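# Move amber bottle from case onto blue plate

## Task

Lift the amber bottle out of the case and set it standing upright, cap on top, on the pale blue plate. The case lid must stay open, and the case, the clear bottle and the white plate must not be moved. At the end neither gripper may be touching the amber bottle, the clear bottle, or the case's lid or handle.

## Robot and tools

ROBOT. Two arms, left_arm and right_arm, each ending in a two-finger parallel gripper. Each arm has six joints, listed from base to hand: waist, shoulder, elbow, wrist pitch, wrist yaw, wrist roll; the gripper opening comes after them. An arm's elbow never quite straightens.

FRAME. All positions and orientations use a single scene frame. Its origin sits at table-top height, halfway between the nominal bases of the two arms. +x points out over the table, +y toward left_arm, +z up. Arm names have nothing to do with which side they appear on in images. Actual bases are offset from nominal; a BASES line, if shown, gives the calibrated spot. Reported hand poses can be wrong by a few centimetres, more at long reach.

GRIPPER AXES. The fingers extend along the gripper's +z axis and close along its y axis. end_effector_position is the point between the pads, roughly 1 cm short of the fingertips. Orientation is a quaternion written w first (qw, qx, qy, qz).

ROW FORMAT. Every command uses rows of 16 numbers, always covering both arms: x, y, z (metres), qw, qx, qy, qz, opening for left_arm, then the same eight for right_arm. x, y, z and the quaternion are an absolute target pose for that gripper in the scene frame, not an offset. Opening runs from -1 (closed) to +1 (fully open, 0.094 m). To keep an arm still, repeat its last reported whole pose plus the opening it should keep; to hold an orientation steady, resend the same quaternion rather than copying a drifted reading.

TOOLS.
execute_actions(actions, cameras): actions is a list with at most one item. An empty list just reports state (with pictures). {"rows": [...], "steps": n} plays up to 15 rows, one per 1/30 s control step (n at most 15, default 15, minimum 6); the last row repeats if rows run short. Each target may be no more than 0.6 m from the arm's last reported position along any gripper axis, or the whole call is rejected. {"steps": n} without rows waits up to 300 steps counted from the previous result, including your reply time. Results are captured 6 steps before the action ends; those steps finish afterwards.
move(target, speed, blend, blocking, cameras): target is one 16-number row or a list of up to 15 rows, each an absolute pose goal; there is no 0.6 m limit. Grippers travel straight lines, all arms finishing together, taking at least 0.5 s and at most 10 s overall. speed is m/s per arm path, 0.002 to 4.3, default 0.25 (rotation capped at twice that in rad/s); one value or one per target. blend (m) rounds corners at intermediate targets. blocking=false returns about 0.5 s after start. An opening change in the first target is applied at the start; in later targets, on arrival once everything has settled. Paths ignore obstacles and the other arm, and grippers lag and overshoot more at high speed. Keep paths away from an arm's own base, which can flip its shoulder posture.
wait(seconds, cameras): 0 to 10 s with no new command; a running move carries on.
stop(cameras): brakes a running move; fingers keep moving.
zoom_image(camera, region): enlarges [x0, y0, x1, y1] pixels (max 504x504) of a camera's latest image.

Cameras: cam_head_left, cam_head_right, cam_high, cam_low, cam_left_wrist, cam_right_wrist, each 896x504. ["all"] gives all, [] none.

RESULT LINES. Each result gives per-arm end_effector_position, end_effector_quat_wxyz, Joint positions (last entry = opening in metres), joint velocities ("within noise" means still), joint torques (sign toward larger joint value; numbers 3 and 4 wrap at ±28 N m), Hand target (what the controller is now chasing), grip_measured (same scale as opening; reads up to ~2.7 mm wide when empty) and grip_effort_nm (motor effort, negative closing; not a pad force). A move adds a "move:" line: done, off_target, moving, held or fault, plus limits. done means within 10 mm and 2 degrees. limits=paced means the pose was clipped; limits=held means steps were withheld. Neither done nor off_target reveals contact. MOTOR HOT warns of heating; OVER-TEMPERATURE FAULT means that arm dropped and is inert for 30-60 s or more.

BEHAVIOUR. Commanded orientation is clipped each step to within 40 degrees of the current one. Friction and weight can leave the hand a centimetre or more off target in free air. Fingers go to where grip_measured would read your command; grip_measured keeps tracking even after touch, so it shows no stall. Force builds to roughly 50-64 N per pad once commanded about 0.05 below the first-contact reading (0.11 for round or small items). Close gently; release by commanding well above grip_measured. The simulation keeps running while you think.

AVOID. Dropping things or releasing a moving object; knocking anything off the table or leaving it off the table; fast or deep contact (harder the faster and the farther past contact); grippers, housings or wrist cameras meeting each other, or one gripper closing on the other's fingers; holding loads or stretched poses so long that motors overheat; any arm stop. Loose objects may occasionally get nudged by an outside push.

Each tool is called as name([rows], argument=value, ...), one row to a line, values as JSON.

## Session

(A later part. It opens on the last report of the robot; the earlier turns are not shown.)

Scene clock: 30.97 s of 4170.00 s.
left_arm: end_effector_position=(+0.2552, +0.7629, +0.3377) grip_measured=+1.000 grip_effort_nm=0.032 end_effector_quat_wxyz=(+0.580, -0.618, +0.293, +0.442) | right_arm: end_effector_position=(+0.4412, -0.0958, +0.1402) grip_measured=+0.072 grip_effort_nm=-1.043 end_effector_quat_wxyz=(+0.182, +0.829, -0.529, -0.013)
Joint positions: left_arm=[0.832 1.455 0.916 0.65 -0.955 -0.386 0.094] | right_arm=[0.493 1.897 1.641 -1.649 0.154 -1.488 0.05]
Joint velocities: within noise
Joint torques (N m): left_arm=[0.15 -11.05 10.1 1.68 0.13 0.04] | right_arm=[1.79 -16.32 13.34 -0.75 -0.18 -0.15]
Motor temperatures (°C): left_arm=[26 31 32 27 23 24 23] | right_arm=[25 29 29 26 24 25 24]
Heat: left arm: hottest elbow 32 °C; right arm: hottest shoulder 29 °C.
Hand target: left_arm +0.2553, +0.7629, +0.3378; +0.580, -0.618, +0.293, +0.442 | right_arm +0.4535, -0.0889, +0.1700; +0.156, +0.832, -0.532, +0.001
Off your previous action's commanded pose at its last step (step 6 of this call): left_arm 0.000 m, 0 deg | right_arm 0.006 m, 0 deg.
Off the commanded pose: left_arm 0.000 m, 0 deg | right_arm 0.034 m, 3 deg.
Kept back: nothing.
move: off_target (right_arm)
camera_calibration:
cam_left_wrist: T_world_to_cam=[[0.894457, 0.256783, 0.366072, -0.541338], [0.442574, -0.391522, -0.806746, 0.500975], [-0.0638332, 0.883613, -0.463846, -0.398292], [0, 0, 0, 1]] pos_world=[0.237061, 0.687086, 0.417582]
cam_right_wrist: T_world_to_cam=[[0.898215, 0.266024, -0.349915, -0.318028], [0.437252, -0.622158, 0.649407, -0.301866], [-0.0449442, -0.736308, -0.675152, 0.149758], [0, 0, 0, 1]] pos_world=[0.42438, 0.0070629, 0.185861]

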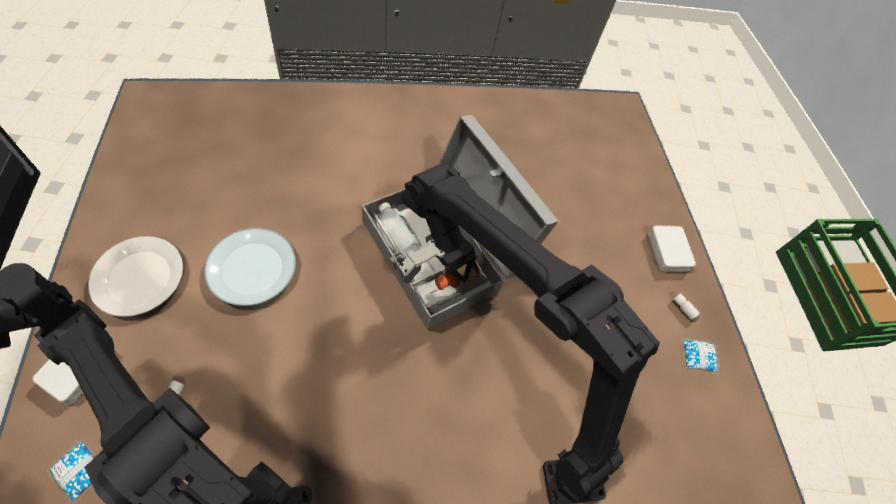

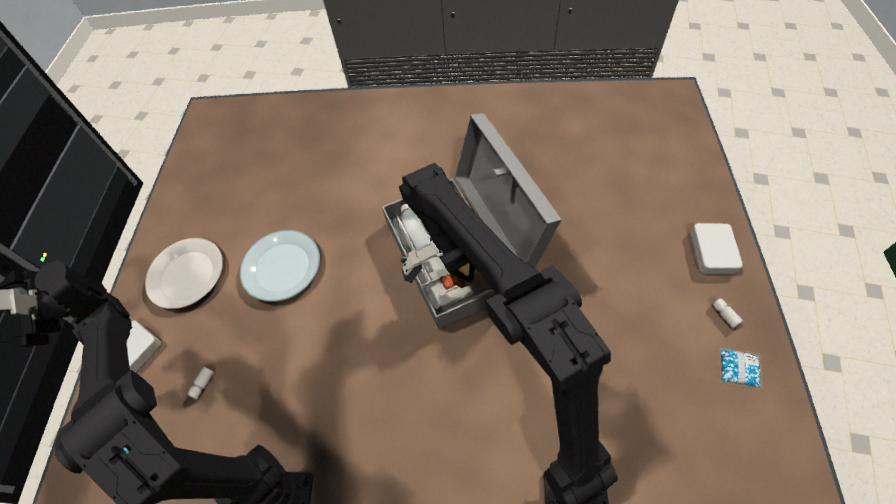

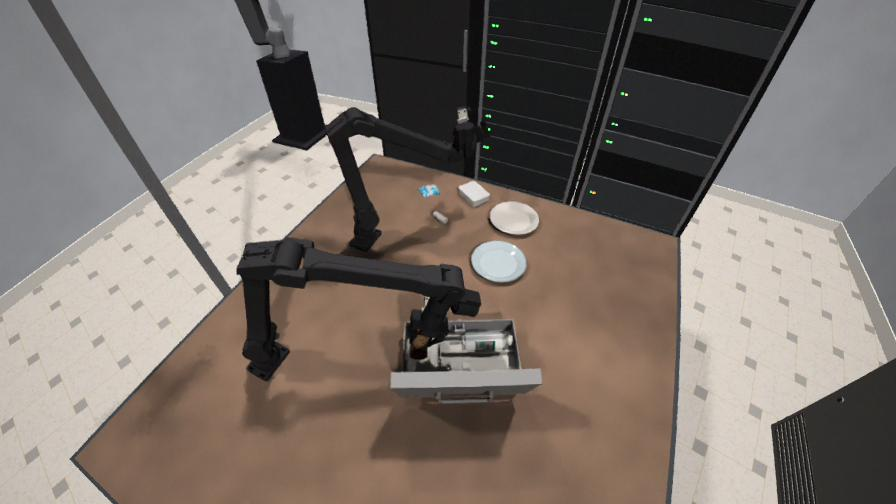

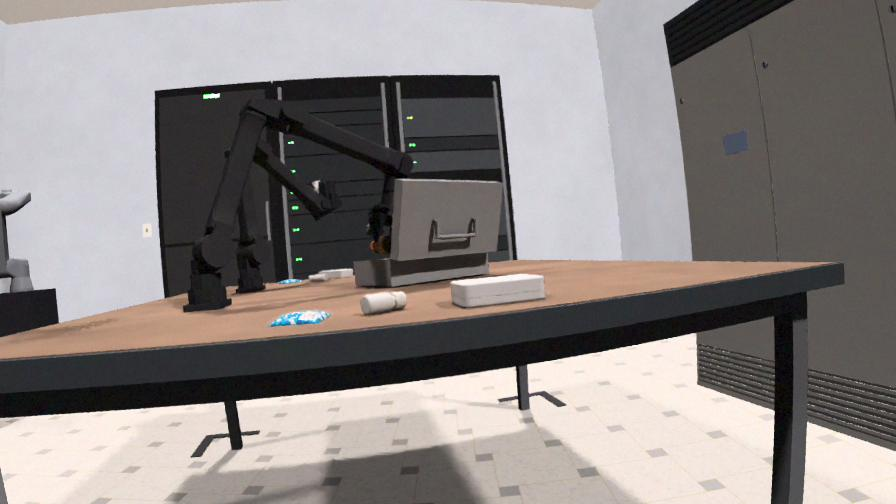

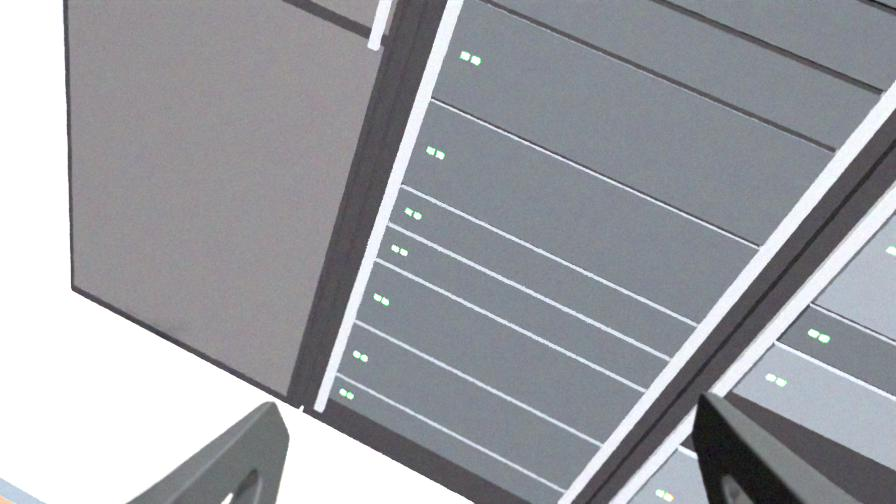

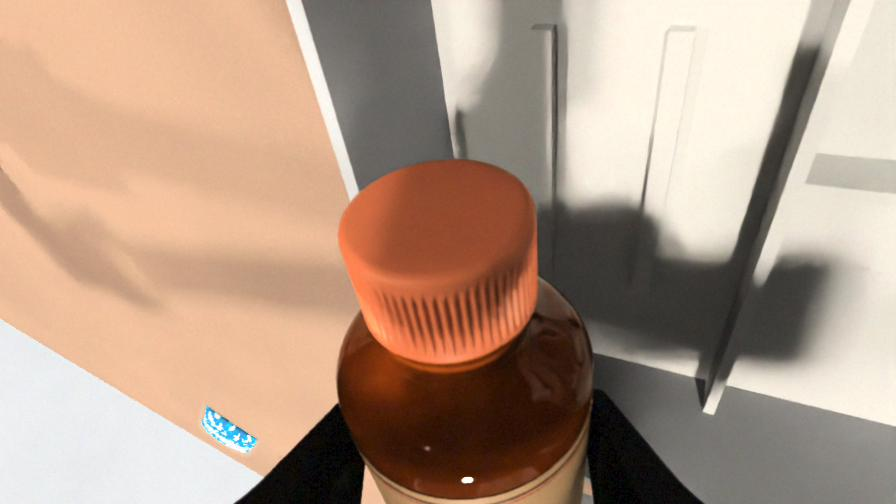

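move([
  [0.2552,0.7629,0.3377,0.580,-0.618,0.293,0.442,1,0.46,-0.05,0.26,0.1561,0.8323,-0.5319,0.001,-0.13],
  [0.2552,0.7629,0.3377,0.580,-0.618,0.293,0.442,1,0.51,0.36,0.21,0.5886,-0.3331,0.6772,0.2896,-0.13],
], speed=[0.15,0.3], blend=[0.04,0])

zoom_image(camera="cam_high", region=[420, 200, 560, 300])

Scene clock: 36.00 s of 4170.00 s.
left_arm: end_effector_position=(+0.2552, +0.7629, +0.3377) grip_measured=+1.000 grip_effort_nm=0.027 end_effector_quat_wxyz=(+0.580, -0.618, +0.293, +0.442) | right_arm: end_effector_position=(+0.5011, +0.3450, +0.1587) grip_measured=+0.072 grip_effort_nm=-1.043 end_effector_quat_wxyz=(+0.554, -0.353, +0.705, +0.268)
Joint positions: left_arm=[0.832 1.455 0.916 0.65 -0.955 -0.386 0.094] | right_arm=[0.907 2.089 1.516 0.328 -0.009 -0.015 0.05]
Joint velocities: within noise
Joint torques (N m): left_arm=[0.15 -11.05 10.1 1.7 0.14 0.05] | right_arm=[2.67 -20.42 12.96 3.96 -0.09 -0.01]
Motor temperatures (°C): left_arm=[26 31 33 27 23 24 23] | right_arm=[25 29 30 27 24 25 24]
Heat: left arm: hottest elbow 33 °C; right arm: hottest elbow 30 °C.
Hand target: left_arm +0.2553, +0.7629, +0.3378; +0.580, -0.618, +0.293, +0.442 | right_arm +0.5074, +0.3567, +0.2104; +0.588, -0.333, +0.677, +0.290
Off the commanded pose: left_arm 0.000 m, 0 deg | right_arm 0.054 m, 6 deg.
Kept back: nothing.
move: off_target (right_arm)
camera_calibration:
cam_left_wrist: T_world_to_cam=[[0.894457, 0.256783, 0.366072, -0.541338], [0.442574, -0.391522, -0.806746, 0.500975], [-0.0638332, 0.883613, -0.463846, -0.398292], [0, 0, 0, 1]] pos_world=[0.237061, 0.687086, 0.417582]
cam_right_wrist: T_world_to_cam=[[0.808887, -0.579415, -0.0999002, -0.18585], [-0.470471, -0.535928, -0.701027, 0.573611], [0.352647, 0.614052, -0.706103, -0.170692], [0, 0, 0, 1]] pos_world=[0.480393, 0.304543, 0.263024]

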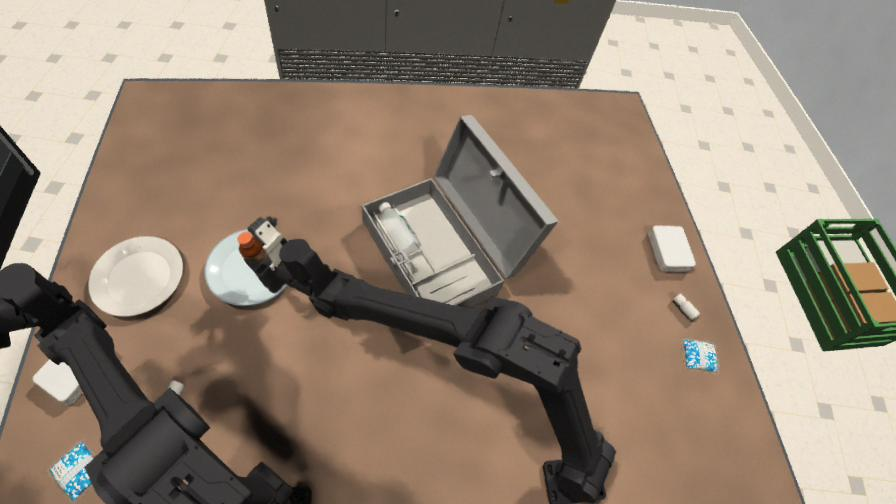

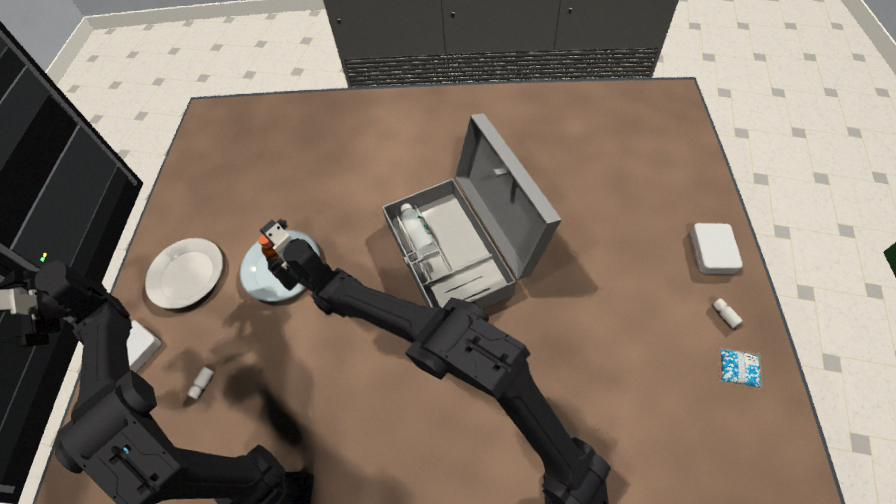

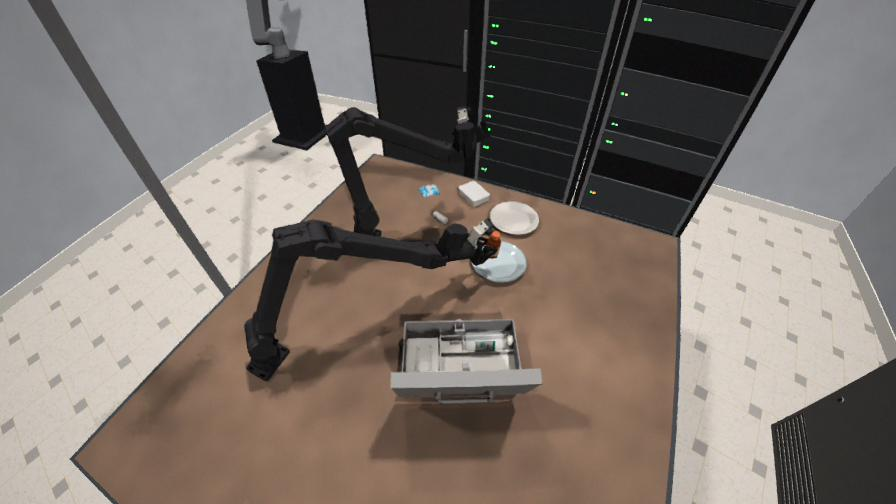

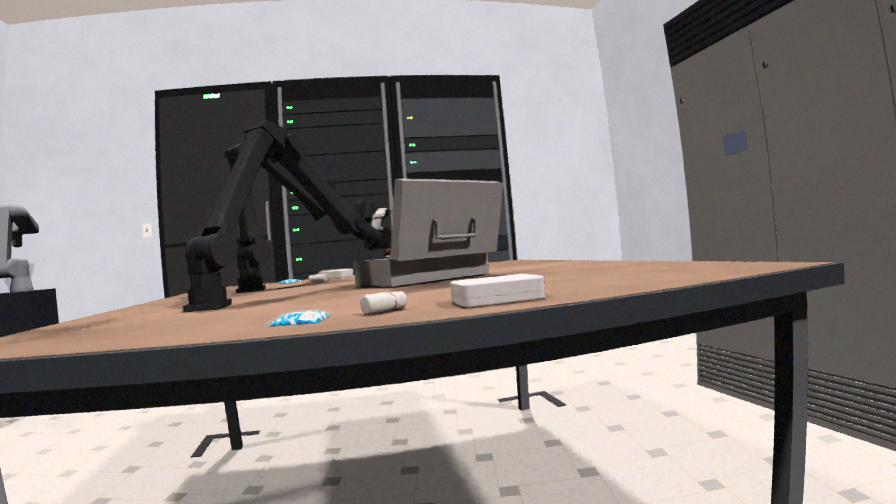

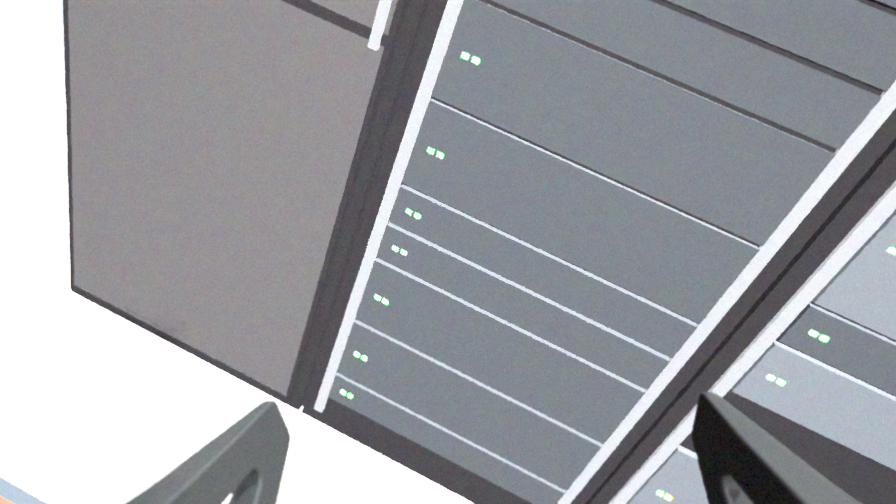

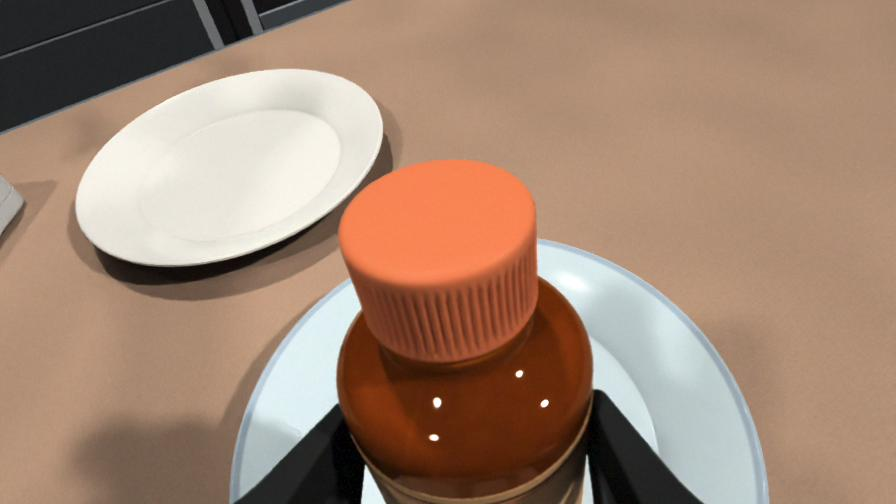

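Scaled by 3.600 from the camera's 896x504 image, which has a finer 1280x720 frame.

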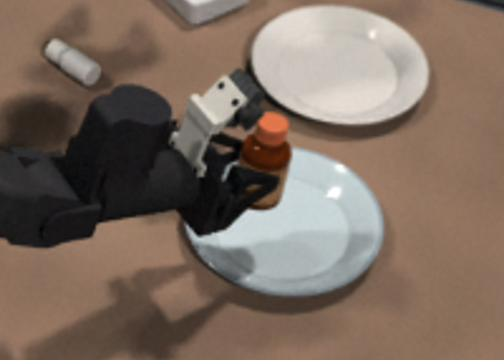

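move(target=[0.2552,0.7629,0.3377,0.580,-0.618,0.293,0.442,1,0.526,0.381,0.165,0.6061,-0.3254,0.6615,0.2982,-0.13], speed=0.1, cameras=["cam_right_wrist","cam_head_left","cam_high"])

zoom_image(camera="cam_high", region=[420, 200, 560, 300])

Scene clock: 38.20 s of 4170.00 s.
left_arm: end_effector_position=(+0.2552, +0.7629, +0.3377) grip_measured=+1.000 grip_effort_nm=0.027 end_effector_quat_wxyz=(+0.580, -0.618, +0.293, +0.442) | right_arm: end_effector_position=(+0.5112, +0.3579, +0.1000) grip_measured=+0.072 grip_effort_nm=-1.043 end_effector_quat_wxyz=(+0.564, -0.348, +0.697, +0.273)
Joint positions: left_arm=[0.832 1.455 0.916 0.65 -0.955 -0.386 0.094] | right_arm=[0.907 2.221 1.549 0.456 -0.009 -0.014 0.05]
Joint velocities: within noise
Joint torques (N m): left_arm=[0.15 -11.05 10.1 1.68 0.13 0.05] | right_arm=[2.84 -20.54 14.42 3.78 -0.06 0.09]
Motor temperatures (°C): left_arm=[26 31 33 27 23 24 23] | right_arm=[25 29 30 27 24 25 25]
Heat: left arm: hottest elbow 33 °C; right arm: hottest elbow 30 °C.
Hand target: left_arm +0.2553, +0.7629, +0.3378; +0.580, -0.618, +0.293, +0.442 | right_arm +0.5214, +0.3752, +0.1658; +0.606, -0.326, +0.662, +0.299
Off the commanded pose: left_arm 0.000 m, 0 deg | right_arm 0.071 m, 7 deg.
Kept back: nothing.
move: off_target (right_arm)
camera_calibration:
cam_right_wrist: T_world_to_cam=[[0.81016, -0.577616, -0.100002, -0.193798], [-0.458917, -0.5188, -0.721278, 0.534014], [0.36474, 0.630243, -0.685389, -0.237712], [0, 0, 0, 1]] pos_world=[0.488779, 0.314922, 0.202867]
Images, in order (width x height): cam_head_left 896x504, cam_high 896x504, cam_right_wrist 896x504.

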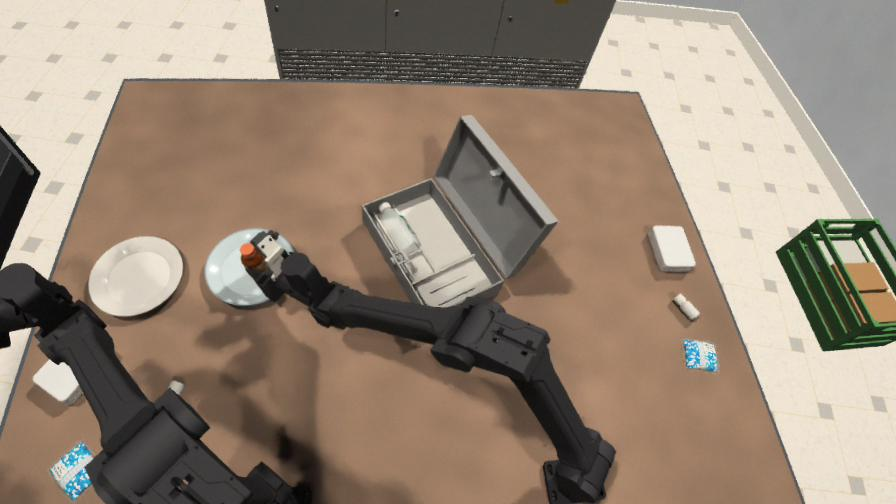

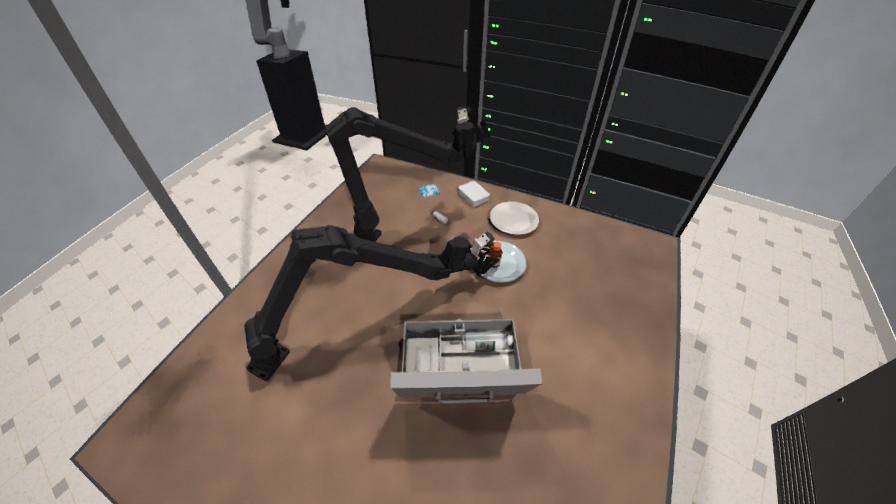

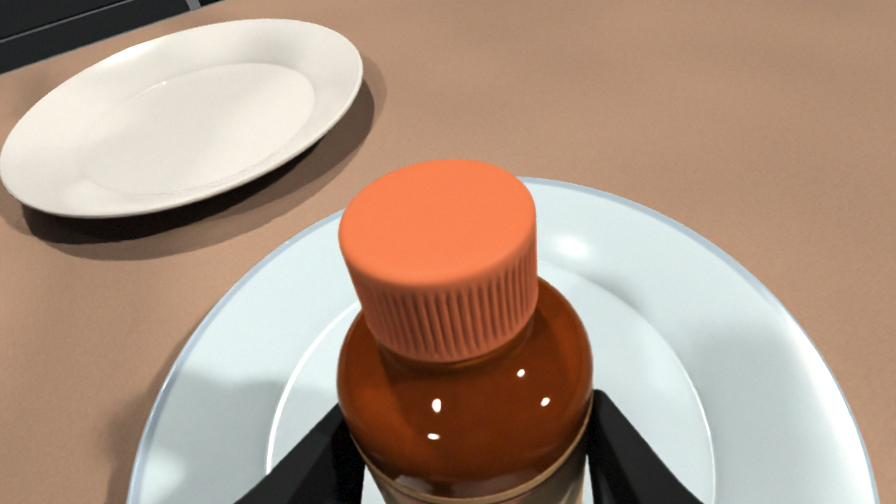

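Scaled by 3.600 from the camera's 896x504 image, which has a finer 1280x720 frame.

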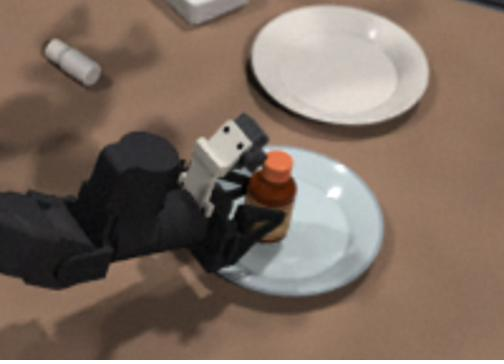

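move(target=[0.2552,0.7629,0.3377,0.580,-0.618,0.293,0.442,1,0.537,0.396,0.165,0.6061,-0.3254,0.6615,0.2982,-0.13], speed=0.06, cameras=["cam_right_wrist","cam_high"])

zoom_image(camera="cam_high", region=[420, 200, 560, 300])

Scene clock: 40.80 s of 4170.00 s.
left_arm: end_effector_position=(+0.2552, +0.7629, +0.3377) grip_measured=+1.000 grip_effort_nm=0.032 end_effector_quat_wxyz=(+0.580, -0.618, +0.293, +0.442) | right_arm: end_effector_position=(+0.5257, +0.3758, +0.1154) grip_measured=+0.072 grip_effort_nm=-1.048 end_effector_quat_wxyz=(+0.580, -0.341, +0.684, +0.281)
Joint positions: left_arm=[0.832 1.455 0.916 0.65 -0.955 -0.386 0.094] | right_arm=[0.907 2.259 1.636 0.453 -0.007 -0.013 0.05]
Joint velocities: within noise
Joint torques (N m): left_arm=[0.21 -11.05 10.1 1.68 0.13 0.05] | right_arm=[1.96 -20.72 14.94 2.41 -0.08 0.04]
Motor temperatures (°C): left_arm=[26 31 34 27 23 24 23] | right_arm=[25 29 31 27 24 25 25]
Heat: left arm: hottest elbow 34 °C; right arm: hottest elbow 31 °C.
Hand target: left_arm +0.2553, +0.7629, +0.3378; +0.580, -0.618, +0.293, +0.442 | right_arm +0.5335, +0.3916, +0.1657; +0.606, -0.325, +0.662, +0.298
Off the commanded pose: left_arm 0.000 m, 0 deg | right_arm 0.055 m, 5 deg.
Kept back: nothing.
move: off_target (right_arm)
camera_calibration:
cam_right_wrist: T_world_to_cam=[[0.812074, -0.575288, -0.097873, -0.195722], [-0.438584, -0.491053, -0.752669, 0.543655], [0.384941, 0.654149, -0.651083, -0.267247], [0, 0, 0, 1]] pos_world=[0.500254, 0.329186, 0.216036]
Images, in order (width x height): cam_high 896x504, cam_right_wrist 896x504.

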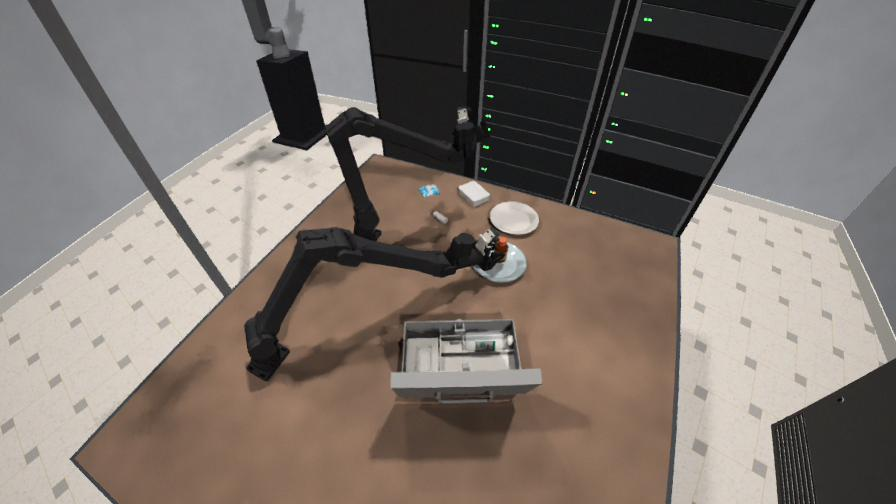

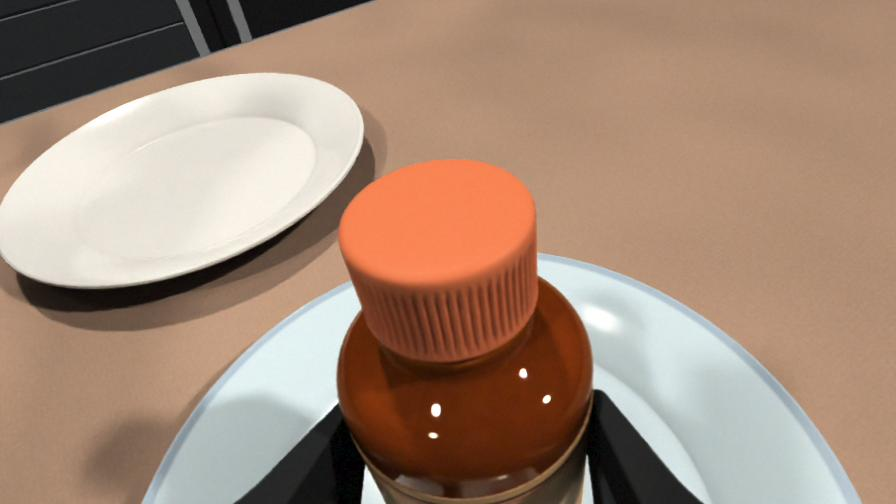

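Scaled by 3.600 from the camera's 896x504 image, which has a finer 1280x720 frame.

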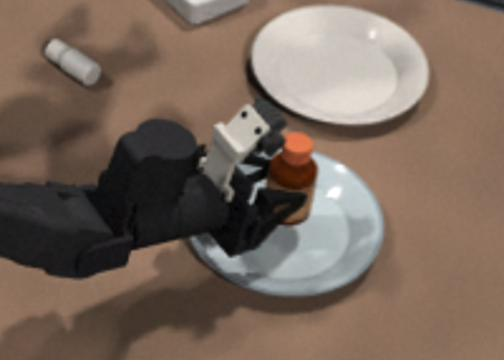

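move(target=[0.2552,0.7629,0.3377,0.580,-0.618,0.293,0.442,1,0.535,0.393,0.148,0.6061,-0.3254,0.6615,0.2982,-0.13], speed=0.05, cameras=["cam_right_wrist","cam_high"])

zoom_image(camera="cam_high", region=[420, 200, 560, 300])

Scene clock: 42.10 s of 4170.00 s.
left_arm: end_effector_position=(+0.2552, +0.7629, +0.3377) grip_measured=+1.000 grip_effort_nm=0.032 end_effector_quat_wxyz=(+0.580, -0.618, +0.293, +0.442) | right_arm: end_effector_position=(+0.5254, +0.3754, +0.0980) grip_measured=+0.072 grip_effort_nm=-1.043 end_effector_quat_wxyz=(+0.573, -0.344, +0.690, +0.277)
Joint positions: left_arm=[0.832 1.455 0.916 0.65 -0.955 -0.386 0.094] | right_arm=[0.907 2.279 1.636 0.453 -0.007 -0.013 0.05]
Joint velocities: within noise
Joint torques (N m): left_arm=[0.21 -11.05 10.1 1.68 0.14 0.05] | right_arm=[1.85 -20.54 13.16 3.67 -0.09 0.07]
Motor temperatures (°C): left_arm=[26 31 34 27 23 24 23] | right_arm=[25 30 32 27 24 25 25]
Heat: left arm: hottest elbow 34 °C; right arm: hottest elbow 32 °C.
Hand target: left_arm +0.2553, +0.7629, +0.3378; +0.580, -0.618, +0.293, +0.442 | right_arm +0.5321, +0.3893, +0.1483; +0.606, -0.326, +0.662, +0.298
Off the commanded pose: left_arm 0.000 m, 0 deg | right_arm 0.054 m, 6 deg.
Kept back: nothing.
move: off_target (right_arm)
camera_calibration:
cam_right_wrist: T_world_to_cam=[[0.810846, -0.576842, -0.0989036, -0.195969], [-0.448048, -0.503095, -0.739019, 0.538406], [0.37654, 0.643544, -0.666385, -0.26832], [0, 0, 0, 1]] pos_world=[0.501165, 0.330501, 0.199706]
Images, in order (width x height): cam_high 896x504, cam_right_wrist 896x504.

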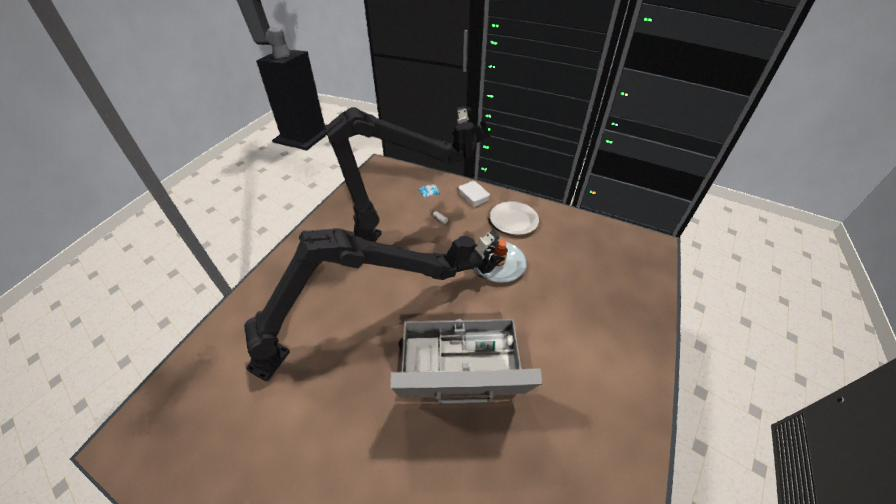

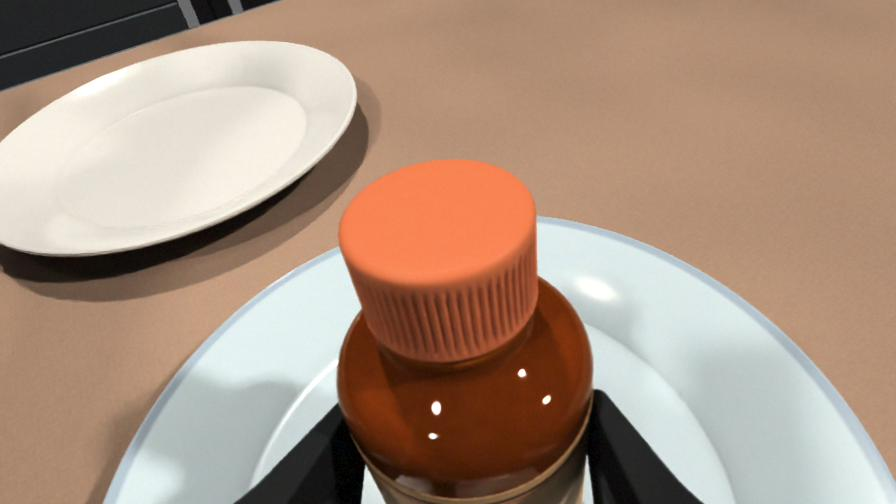

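Scaled by 3.600 from the camera's 896x504 image, which has a finer 1280x720 frame.

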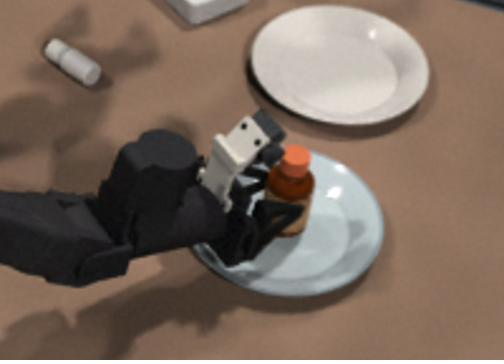

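move(target=[0.2552,0.7629,0.3377,0.580,-0.618,0.293,0.442,1,0.535,0.393,0.141,0.6061,-0.3254,0.6615,0.2982,-0.13], speed=0.04, cameras=["cam_right_wrist","cam_high"])

zoom_image(camera="cam_high", region=[420, 200, 560, 300])

Scene clock: 43.33 s of 4170.00 s.
left_arm: end_effector_position=(+0.2552, +0.7629, +0.3377) grip_measured=+1.000 grip_effort_nm=0.027 end_effector_quat_wxyz=(+0.580, -0.618, +0.293, +0.442) | right_arm: end_effector_position=(+0.5255, +0.3755, +0.0943) grip_measured=+0.072 grip_effort_nm=-1.043 end_effector_quat_wxyz=(+0.574, -0.344, +0.690, +0.277)
Joint positions: left_arm=[0.832 1.455 0.916 0.65 -0.955 -0.386 0.094] | right_arm=[0.907 2.286 1.636 0.461 -0.007 -0.013 0.05]
Joint velocities: within noise
Joint torques (N m): left_arm=[0.21 -10.99 10.1 1.68 0.13 0.05] | right_arm=[2.32 -20.89 12.7 3.88 -0.15 0.06]
Motor temperatures (°C): left_arm=[26 31 34 27 23 24 23] | right_arm=[25 30 32 27 24 25 25]
Heat: left arm: hottest elbow 34 °C; right arm: hottest elbow 32 °C.
Hand target: left_arm +0.2553, +0.7629, +0.3378; +0.580, -0.618, +0.293, +0.442 | right_arm +0.5322, +0.3895, +0.1415; +0.606, -0.326, +0.662, +0.298
Off the commanded pose: left_arm 0.000 m, 0 deg | right_arm 0.051 m, 6 deg.
Kept back: nothing.
move: off_target (right_arm)
camera_calibration:
cam_right_wrist: T_world_to_cam=[[0.810924, -0.576747, -0.0988223, -0.196512], [-0.447666, -0.502723, -0.739503, 0.535423], [0.376826, 0.64392, -0.66586, -0.271259], [0, 0, 0, 1]] pos_world=[0.501265, 0.330501, 0.195907]
Images, in order (width x height): cam_high 896x504, cam_right_wrist 896x504.

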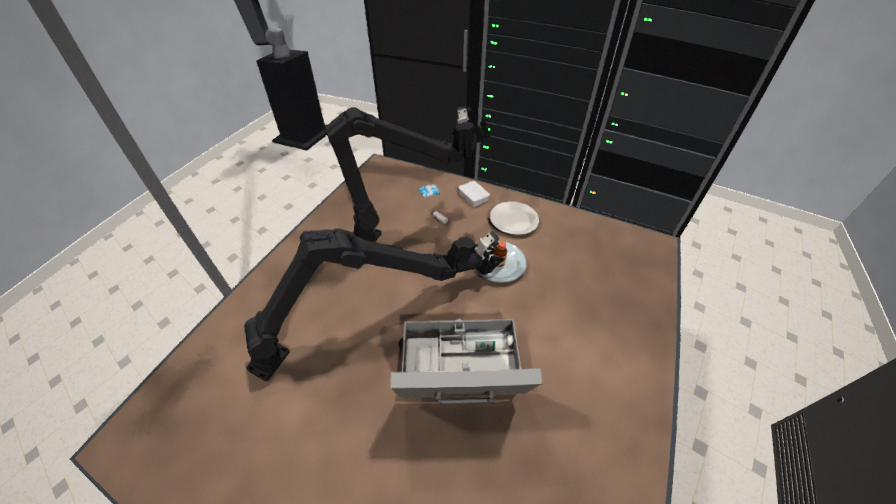

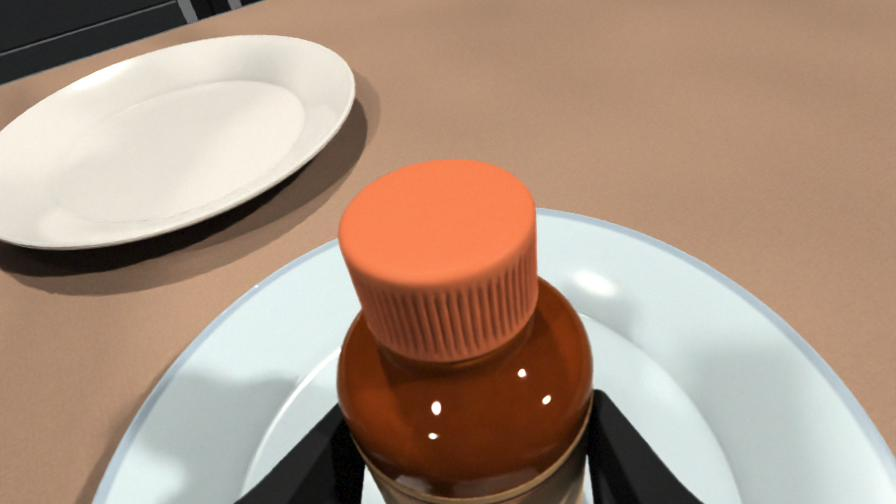

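Scaled by 3.600 from the camera's 896x504 image, which has a finer 1280x720 frame.

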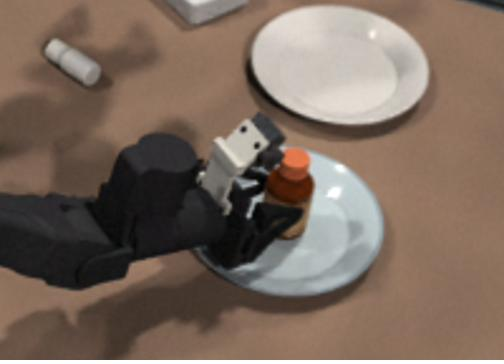

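move(target=[0.2552,0.7629,0.3377,0.580,-0.618,0.293,0.442,1,0.535,0.393,0.135,0.6061,-0.3254,0.6615,0.2982,-0.13], speed=0.03, cameras=["cam_right_wrist"])

Scene clock: 44.53 s of 4170.00 s.
left_arm: end_effector_position=(+0.2552, +0.7629, +0.3377) grip_measured=+1.000 grip_effort_nm=0.032 end_effector_quat_wxyz=(+0.580, -0.618, +0.293, +0.442) | right_arm: end_effector_position=(+0.5255, +0.3756, +0.0881) grip_measured=+0.072 grip_effort_nm=-1.038 end_effector_quat_wxyz=(+0.574, -0.344, +0.690, +0.277)
Joint positions: left_arm=[0.832 1.455 0.916 0.65 -0.955 -0.386 0.094] | right_arm=[0.907 2.296 1.636 0.471 -0.007 -0.013 0.05]
Joint velocities: within noise
Joint torques (N m): left_arm=[0.21 -11.05 10.1 1.68 0.13 0.05] | right_arm=[1.2 -20.37 12.89 4.14 -0.1 0.05]
Motor temperatures (°C): left_arm=[26 31 34 27 23 24 23] | right_arm=[25 30 33 27 24 25 25]
Heat: left arm: hottest elbow 34 °C; right arm: hottest elbow 33 °C.
Hand target: left_arm +0.2553, +0.7629, +0.3378; +0.580, -0.618, +0.293, +0.442 | right_arm +0.5323, +0.3895, +0.1355; +0.606, -0.326, +0.662, +0.298
Off the commanded pose: left_arm 0.000 m, 0 deg | right_arm 0.051 m, 6 deg.
Kept back: nothing.
move: off_target (right_arm)
camera_calibration:
cam_right_wrist: T_world_to_cam=[[0.810924, -0.576747, -0.0988223, -0.197067], [-0.447666, -0.502723, -0.739503, 0.530889], [0.376826, 0.64392, -0.66586, -0.275452], [0, 0, 0, 1]] pos_world=[0.501265, 0.330601, 0.189707]
Images, in order (width x height): cam_right_wrist 896x504.

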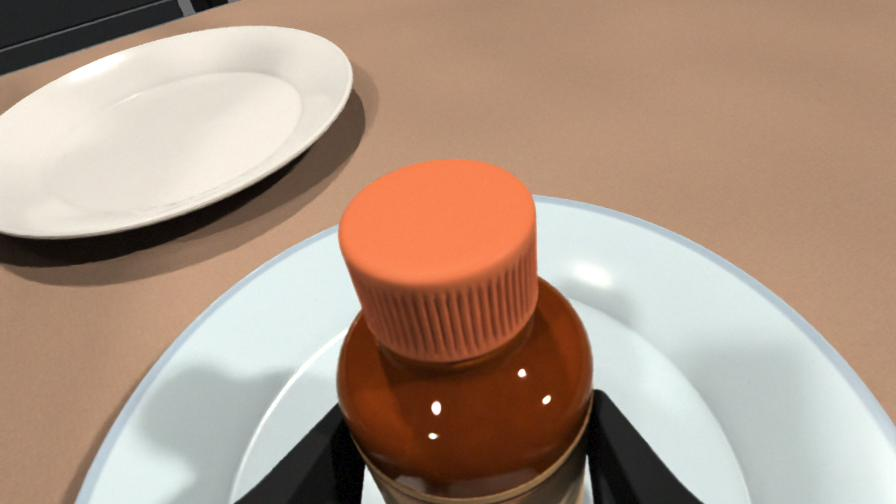

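move(target=[0.2552,0.7629,0.3377,0.580,-0.618,0.293,0.442,1,0.535,0.393,0.131,0.6061,-0.3254,0.6615,0.2982,-0.13], speed=0.03, cameras=["cam_right_wrist"])

Scene clock: 45.60 s of 4170.00 s.
left_arm: end_effector_position=(+0.2552, +0.7629, +0.3377) grip_measured=+1.000 grip_effort_nm=0.032 end_effector_quat_wxyz=(+0.580, -0.618, +0.293, +0.442) | right_arm: end_effector_position=(+0.5256, +0.3758, +0.0870) grip_measured=+0.072 grip_effort_nm=-1.038 end_effector_quat_wxyz=(+0.575, -0.343, +0.689, +0.278)
Joint positions: left_arm=[0.832 1.455 0.916 0.65 -0.955 -0.386 0.094] | right_arm=[0.907 2.299 1.636 0.478 -0.007 -0.013 0.05]
Joint velocities: within noise
Joint torques (N m): left_arm=[0.15 -11.05 10.1 1.69 0.14 0.05] | right_arm=[1.79 -20.84 12.83 3.89 -0.12 0.11]
Motor temperatures (°C): left_arm=[26 31 34 27 23 24 23] | right_arm=[25 30 33 27 24 25 25]
Heat: left arm: hottest elbow 34 °C; right arm: hottest elbow 33 °C.
Hand target: left_arm +0.2553, +0.7629, +0.3378; +0.580, -0.618, +0.293, +0.442 | right_arm +0.5324, +0.3897, +0.1313; +0.606, -0.326, +0.662, +0.298
Off the commanded pose: left_arm 0.000 m, 0 deg | right_arm 0.048 m, 6 deg.
Kept back: nothing.
move: off_target (right_arm)
camera_calibration:
cam_right_wrist: T_world_to_cam=[[0.811113, -0.576521, -0.098582, -0.197444], [-0.445792, -0.50026, -0.7423, 0.528558], [0.378635, 0.646037, -0.662776, -0.278331], [0, 0, 0, 1]] pos_world=[0.501163, 0.330398, 0.188413]
Images, in order (width x height): cam_right_wrist 896x504.

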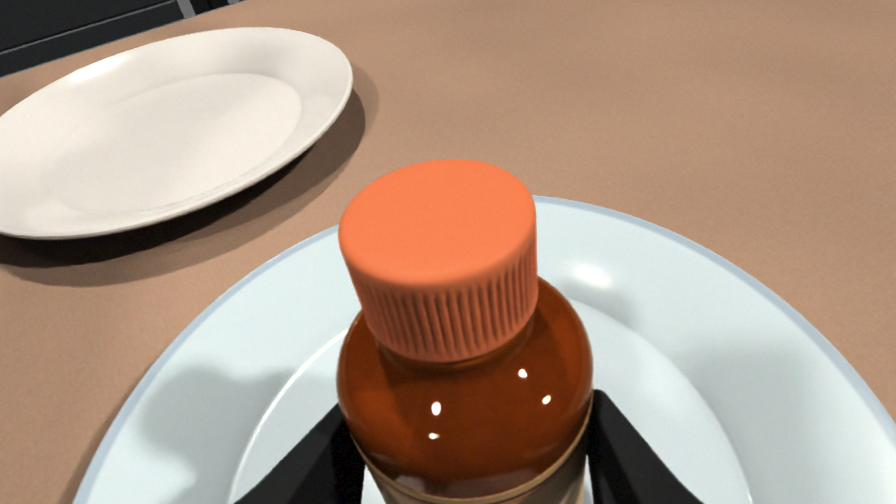

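move(target=[0.2552,0.7629,0.3377,0.580,-0.618,0.293,0.442,1,0.535,0.393,0.127,0.6061,-0.3254,0.6615,0.2982,-0.13], speed=0.03, cameras=["cam_right_wrist","cam_high"])

zoom_image(camera="cam_high", region=[440, 210, 540, 290])

Scene clock: 46.53 s of 4170.00 s.
left_arm: end_effector_position=(+0.2552, +0.7629, +0.3377) grip_measured=+1.000 grip_effort_nm=0.027 end_effector_quat_wxyz=(+0.580, -0.618, +0.293, +0.442) | right_arm: end_effector_position=(+0.5258, +0.3759, +0.0867) grip_measured=+0.072 grip_effort_nm=-1.043 end_effector_quat_wxyz=(+0.577, -0.342, +0.687, +0.279)
Joint positions: left_arm=[0.832 1.455 0.916 0.65 -0.955 -0.386 0.094] | right_arm=[0.907 2.302 1.636 0.486 -0.007 -0.013 0.05]
Joint velocities: within noise
Joint torques (N m): left_arm=[0.21 -11.05 10.1 1.69 0.14 0.05] | right_arm=[2.26 -20.31 12.93 3.85 -0.1 0.07]
Motor temperatures (°C): left_arm=[26 31 35 27 23 24 23] | right_arm=[25 30 33 27 24 25 25]
Heat: left arm: hottest elbow 35 °C; right arm: hottest elbow 33 °C.
Hand target: left_arm +0.2553, +0.7629, +0.3378; +0.580, -0.618, +0.293, +0.442 | right_arm +0.5325, +0.3899, +0.1273; +0.606, -0.326, +0.662, +0.298
Off the commanded pose: left_arm 0.000 m, 0 deg | right_arm 0.045 m, 5 deg.
Kept back: nothing.
move: off_target (right_arm)
camera_calibration:
cam_right_wrist: T_world_to_cam=[[0.811388, -0.576115, -0.0986985, -0.197763], [-0.443583, -0.496957, -0.745834, 0.526342], [0.380637, 0.648941, -0.65878, -0.281163], [0, 0, 0, 1]] pos_world=[0.50096, 0.330094, 0.18782]
Images, in order (width x height): cam_high 896x504, cam_right_wrist 896x504.

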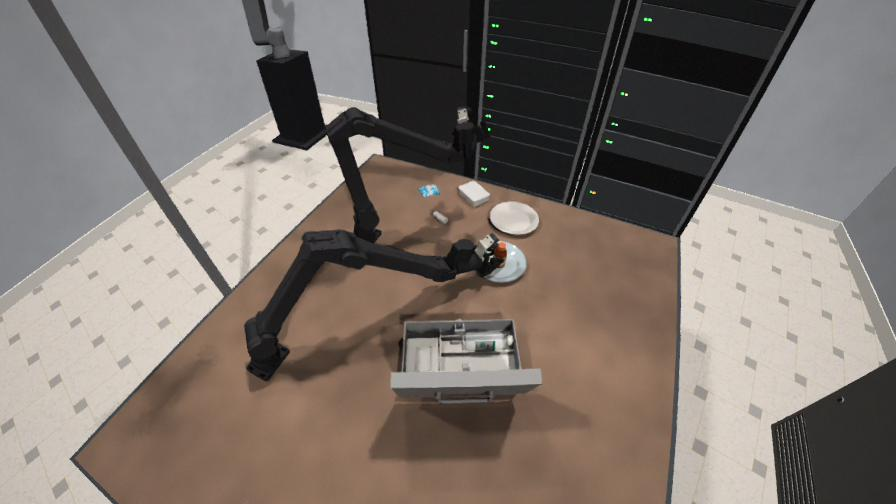

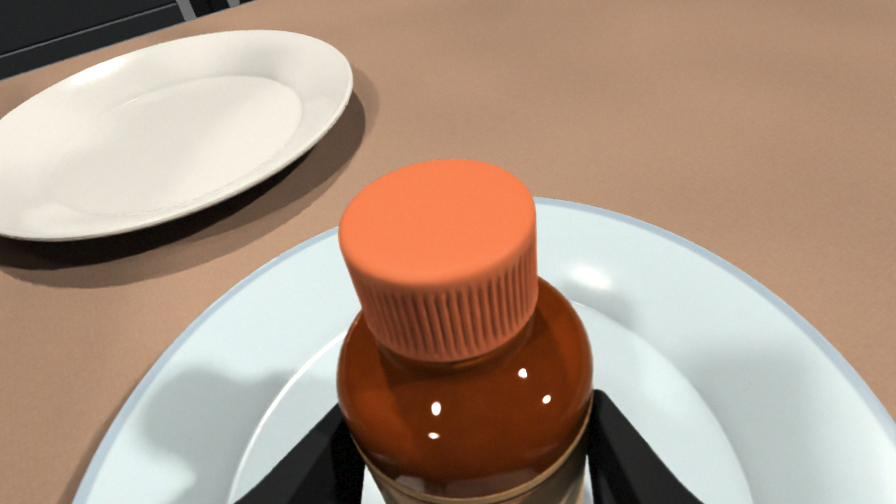

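Scaled by 5.040 from the camera's 896x504 image, which has a finer 1280x720 frame.

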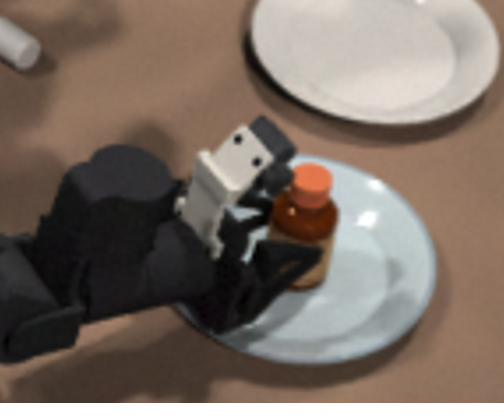

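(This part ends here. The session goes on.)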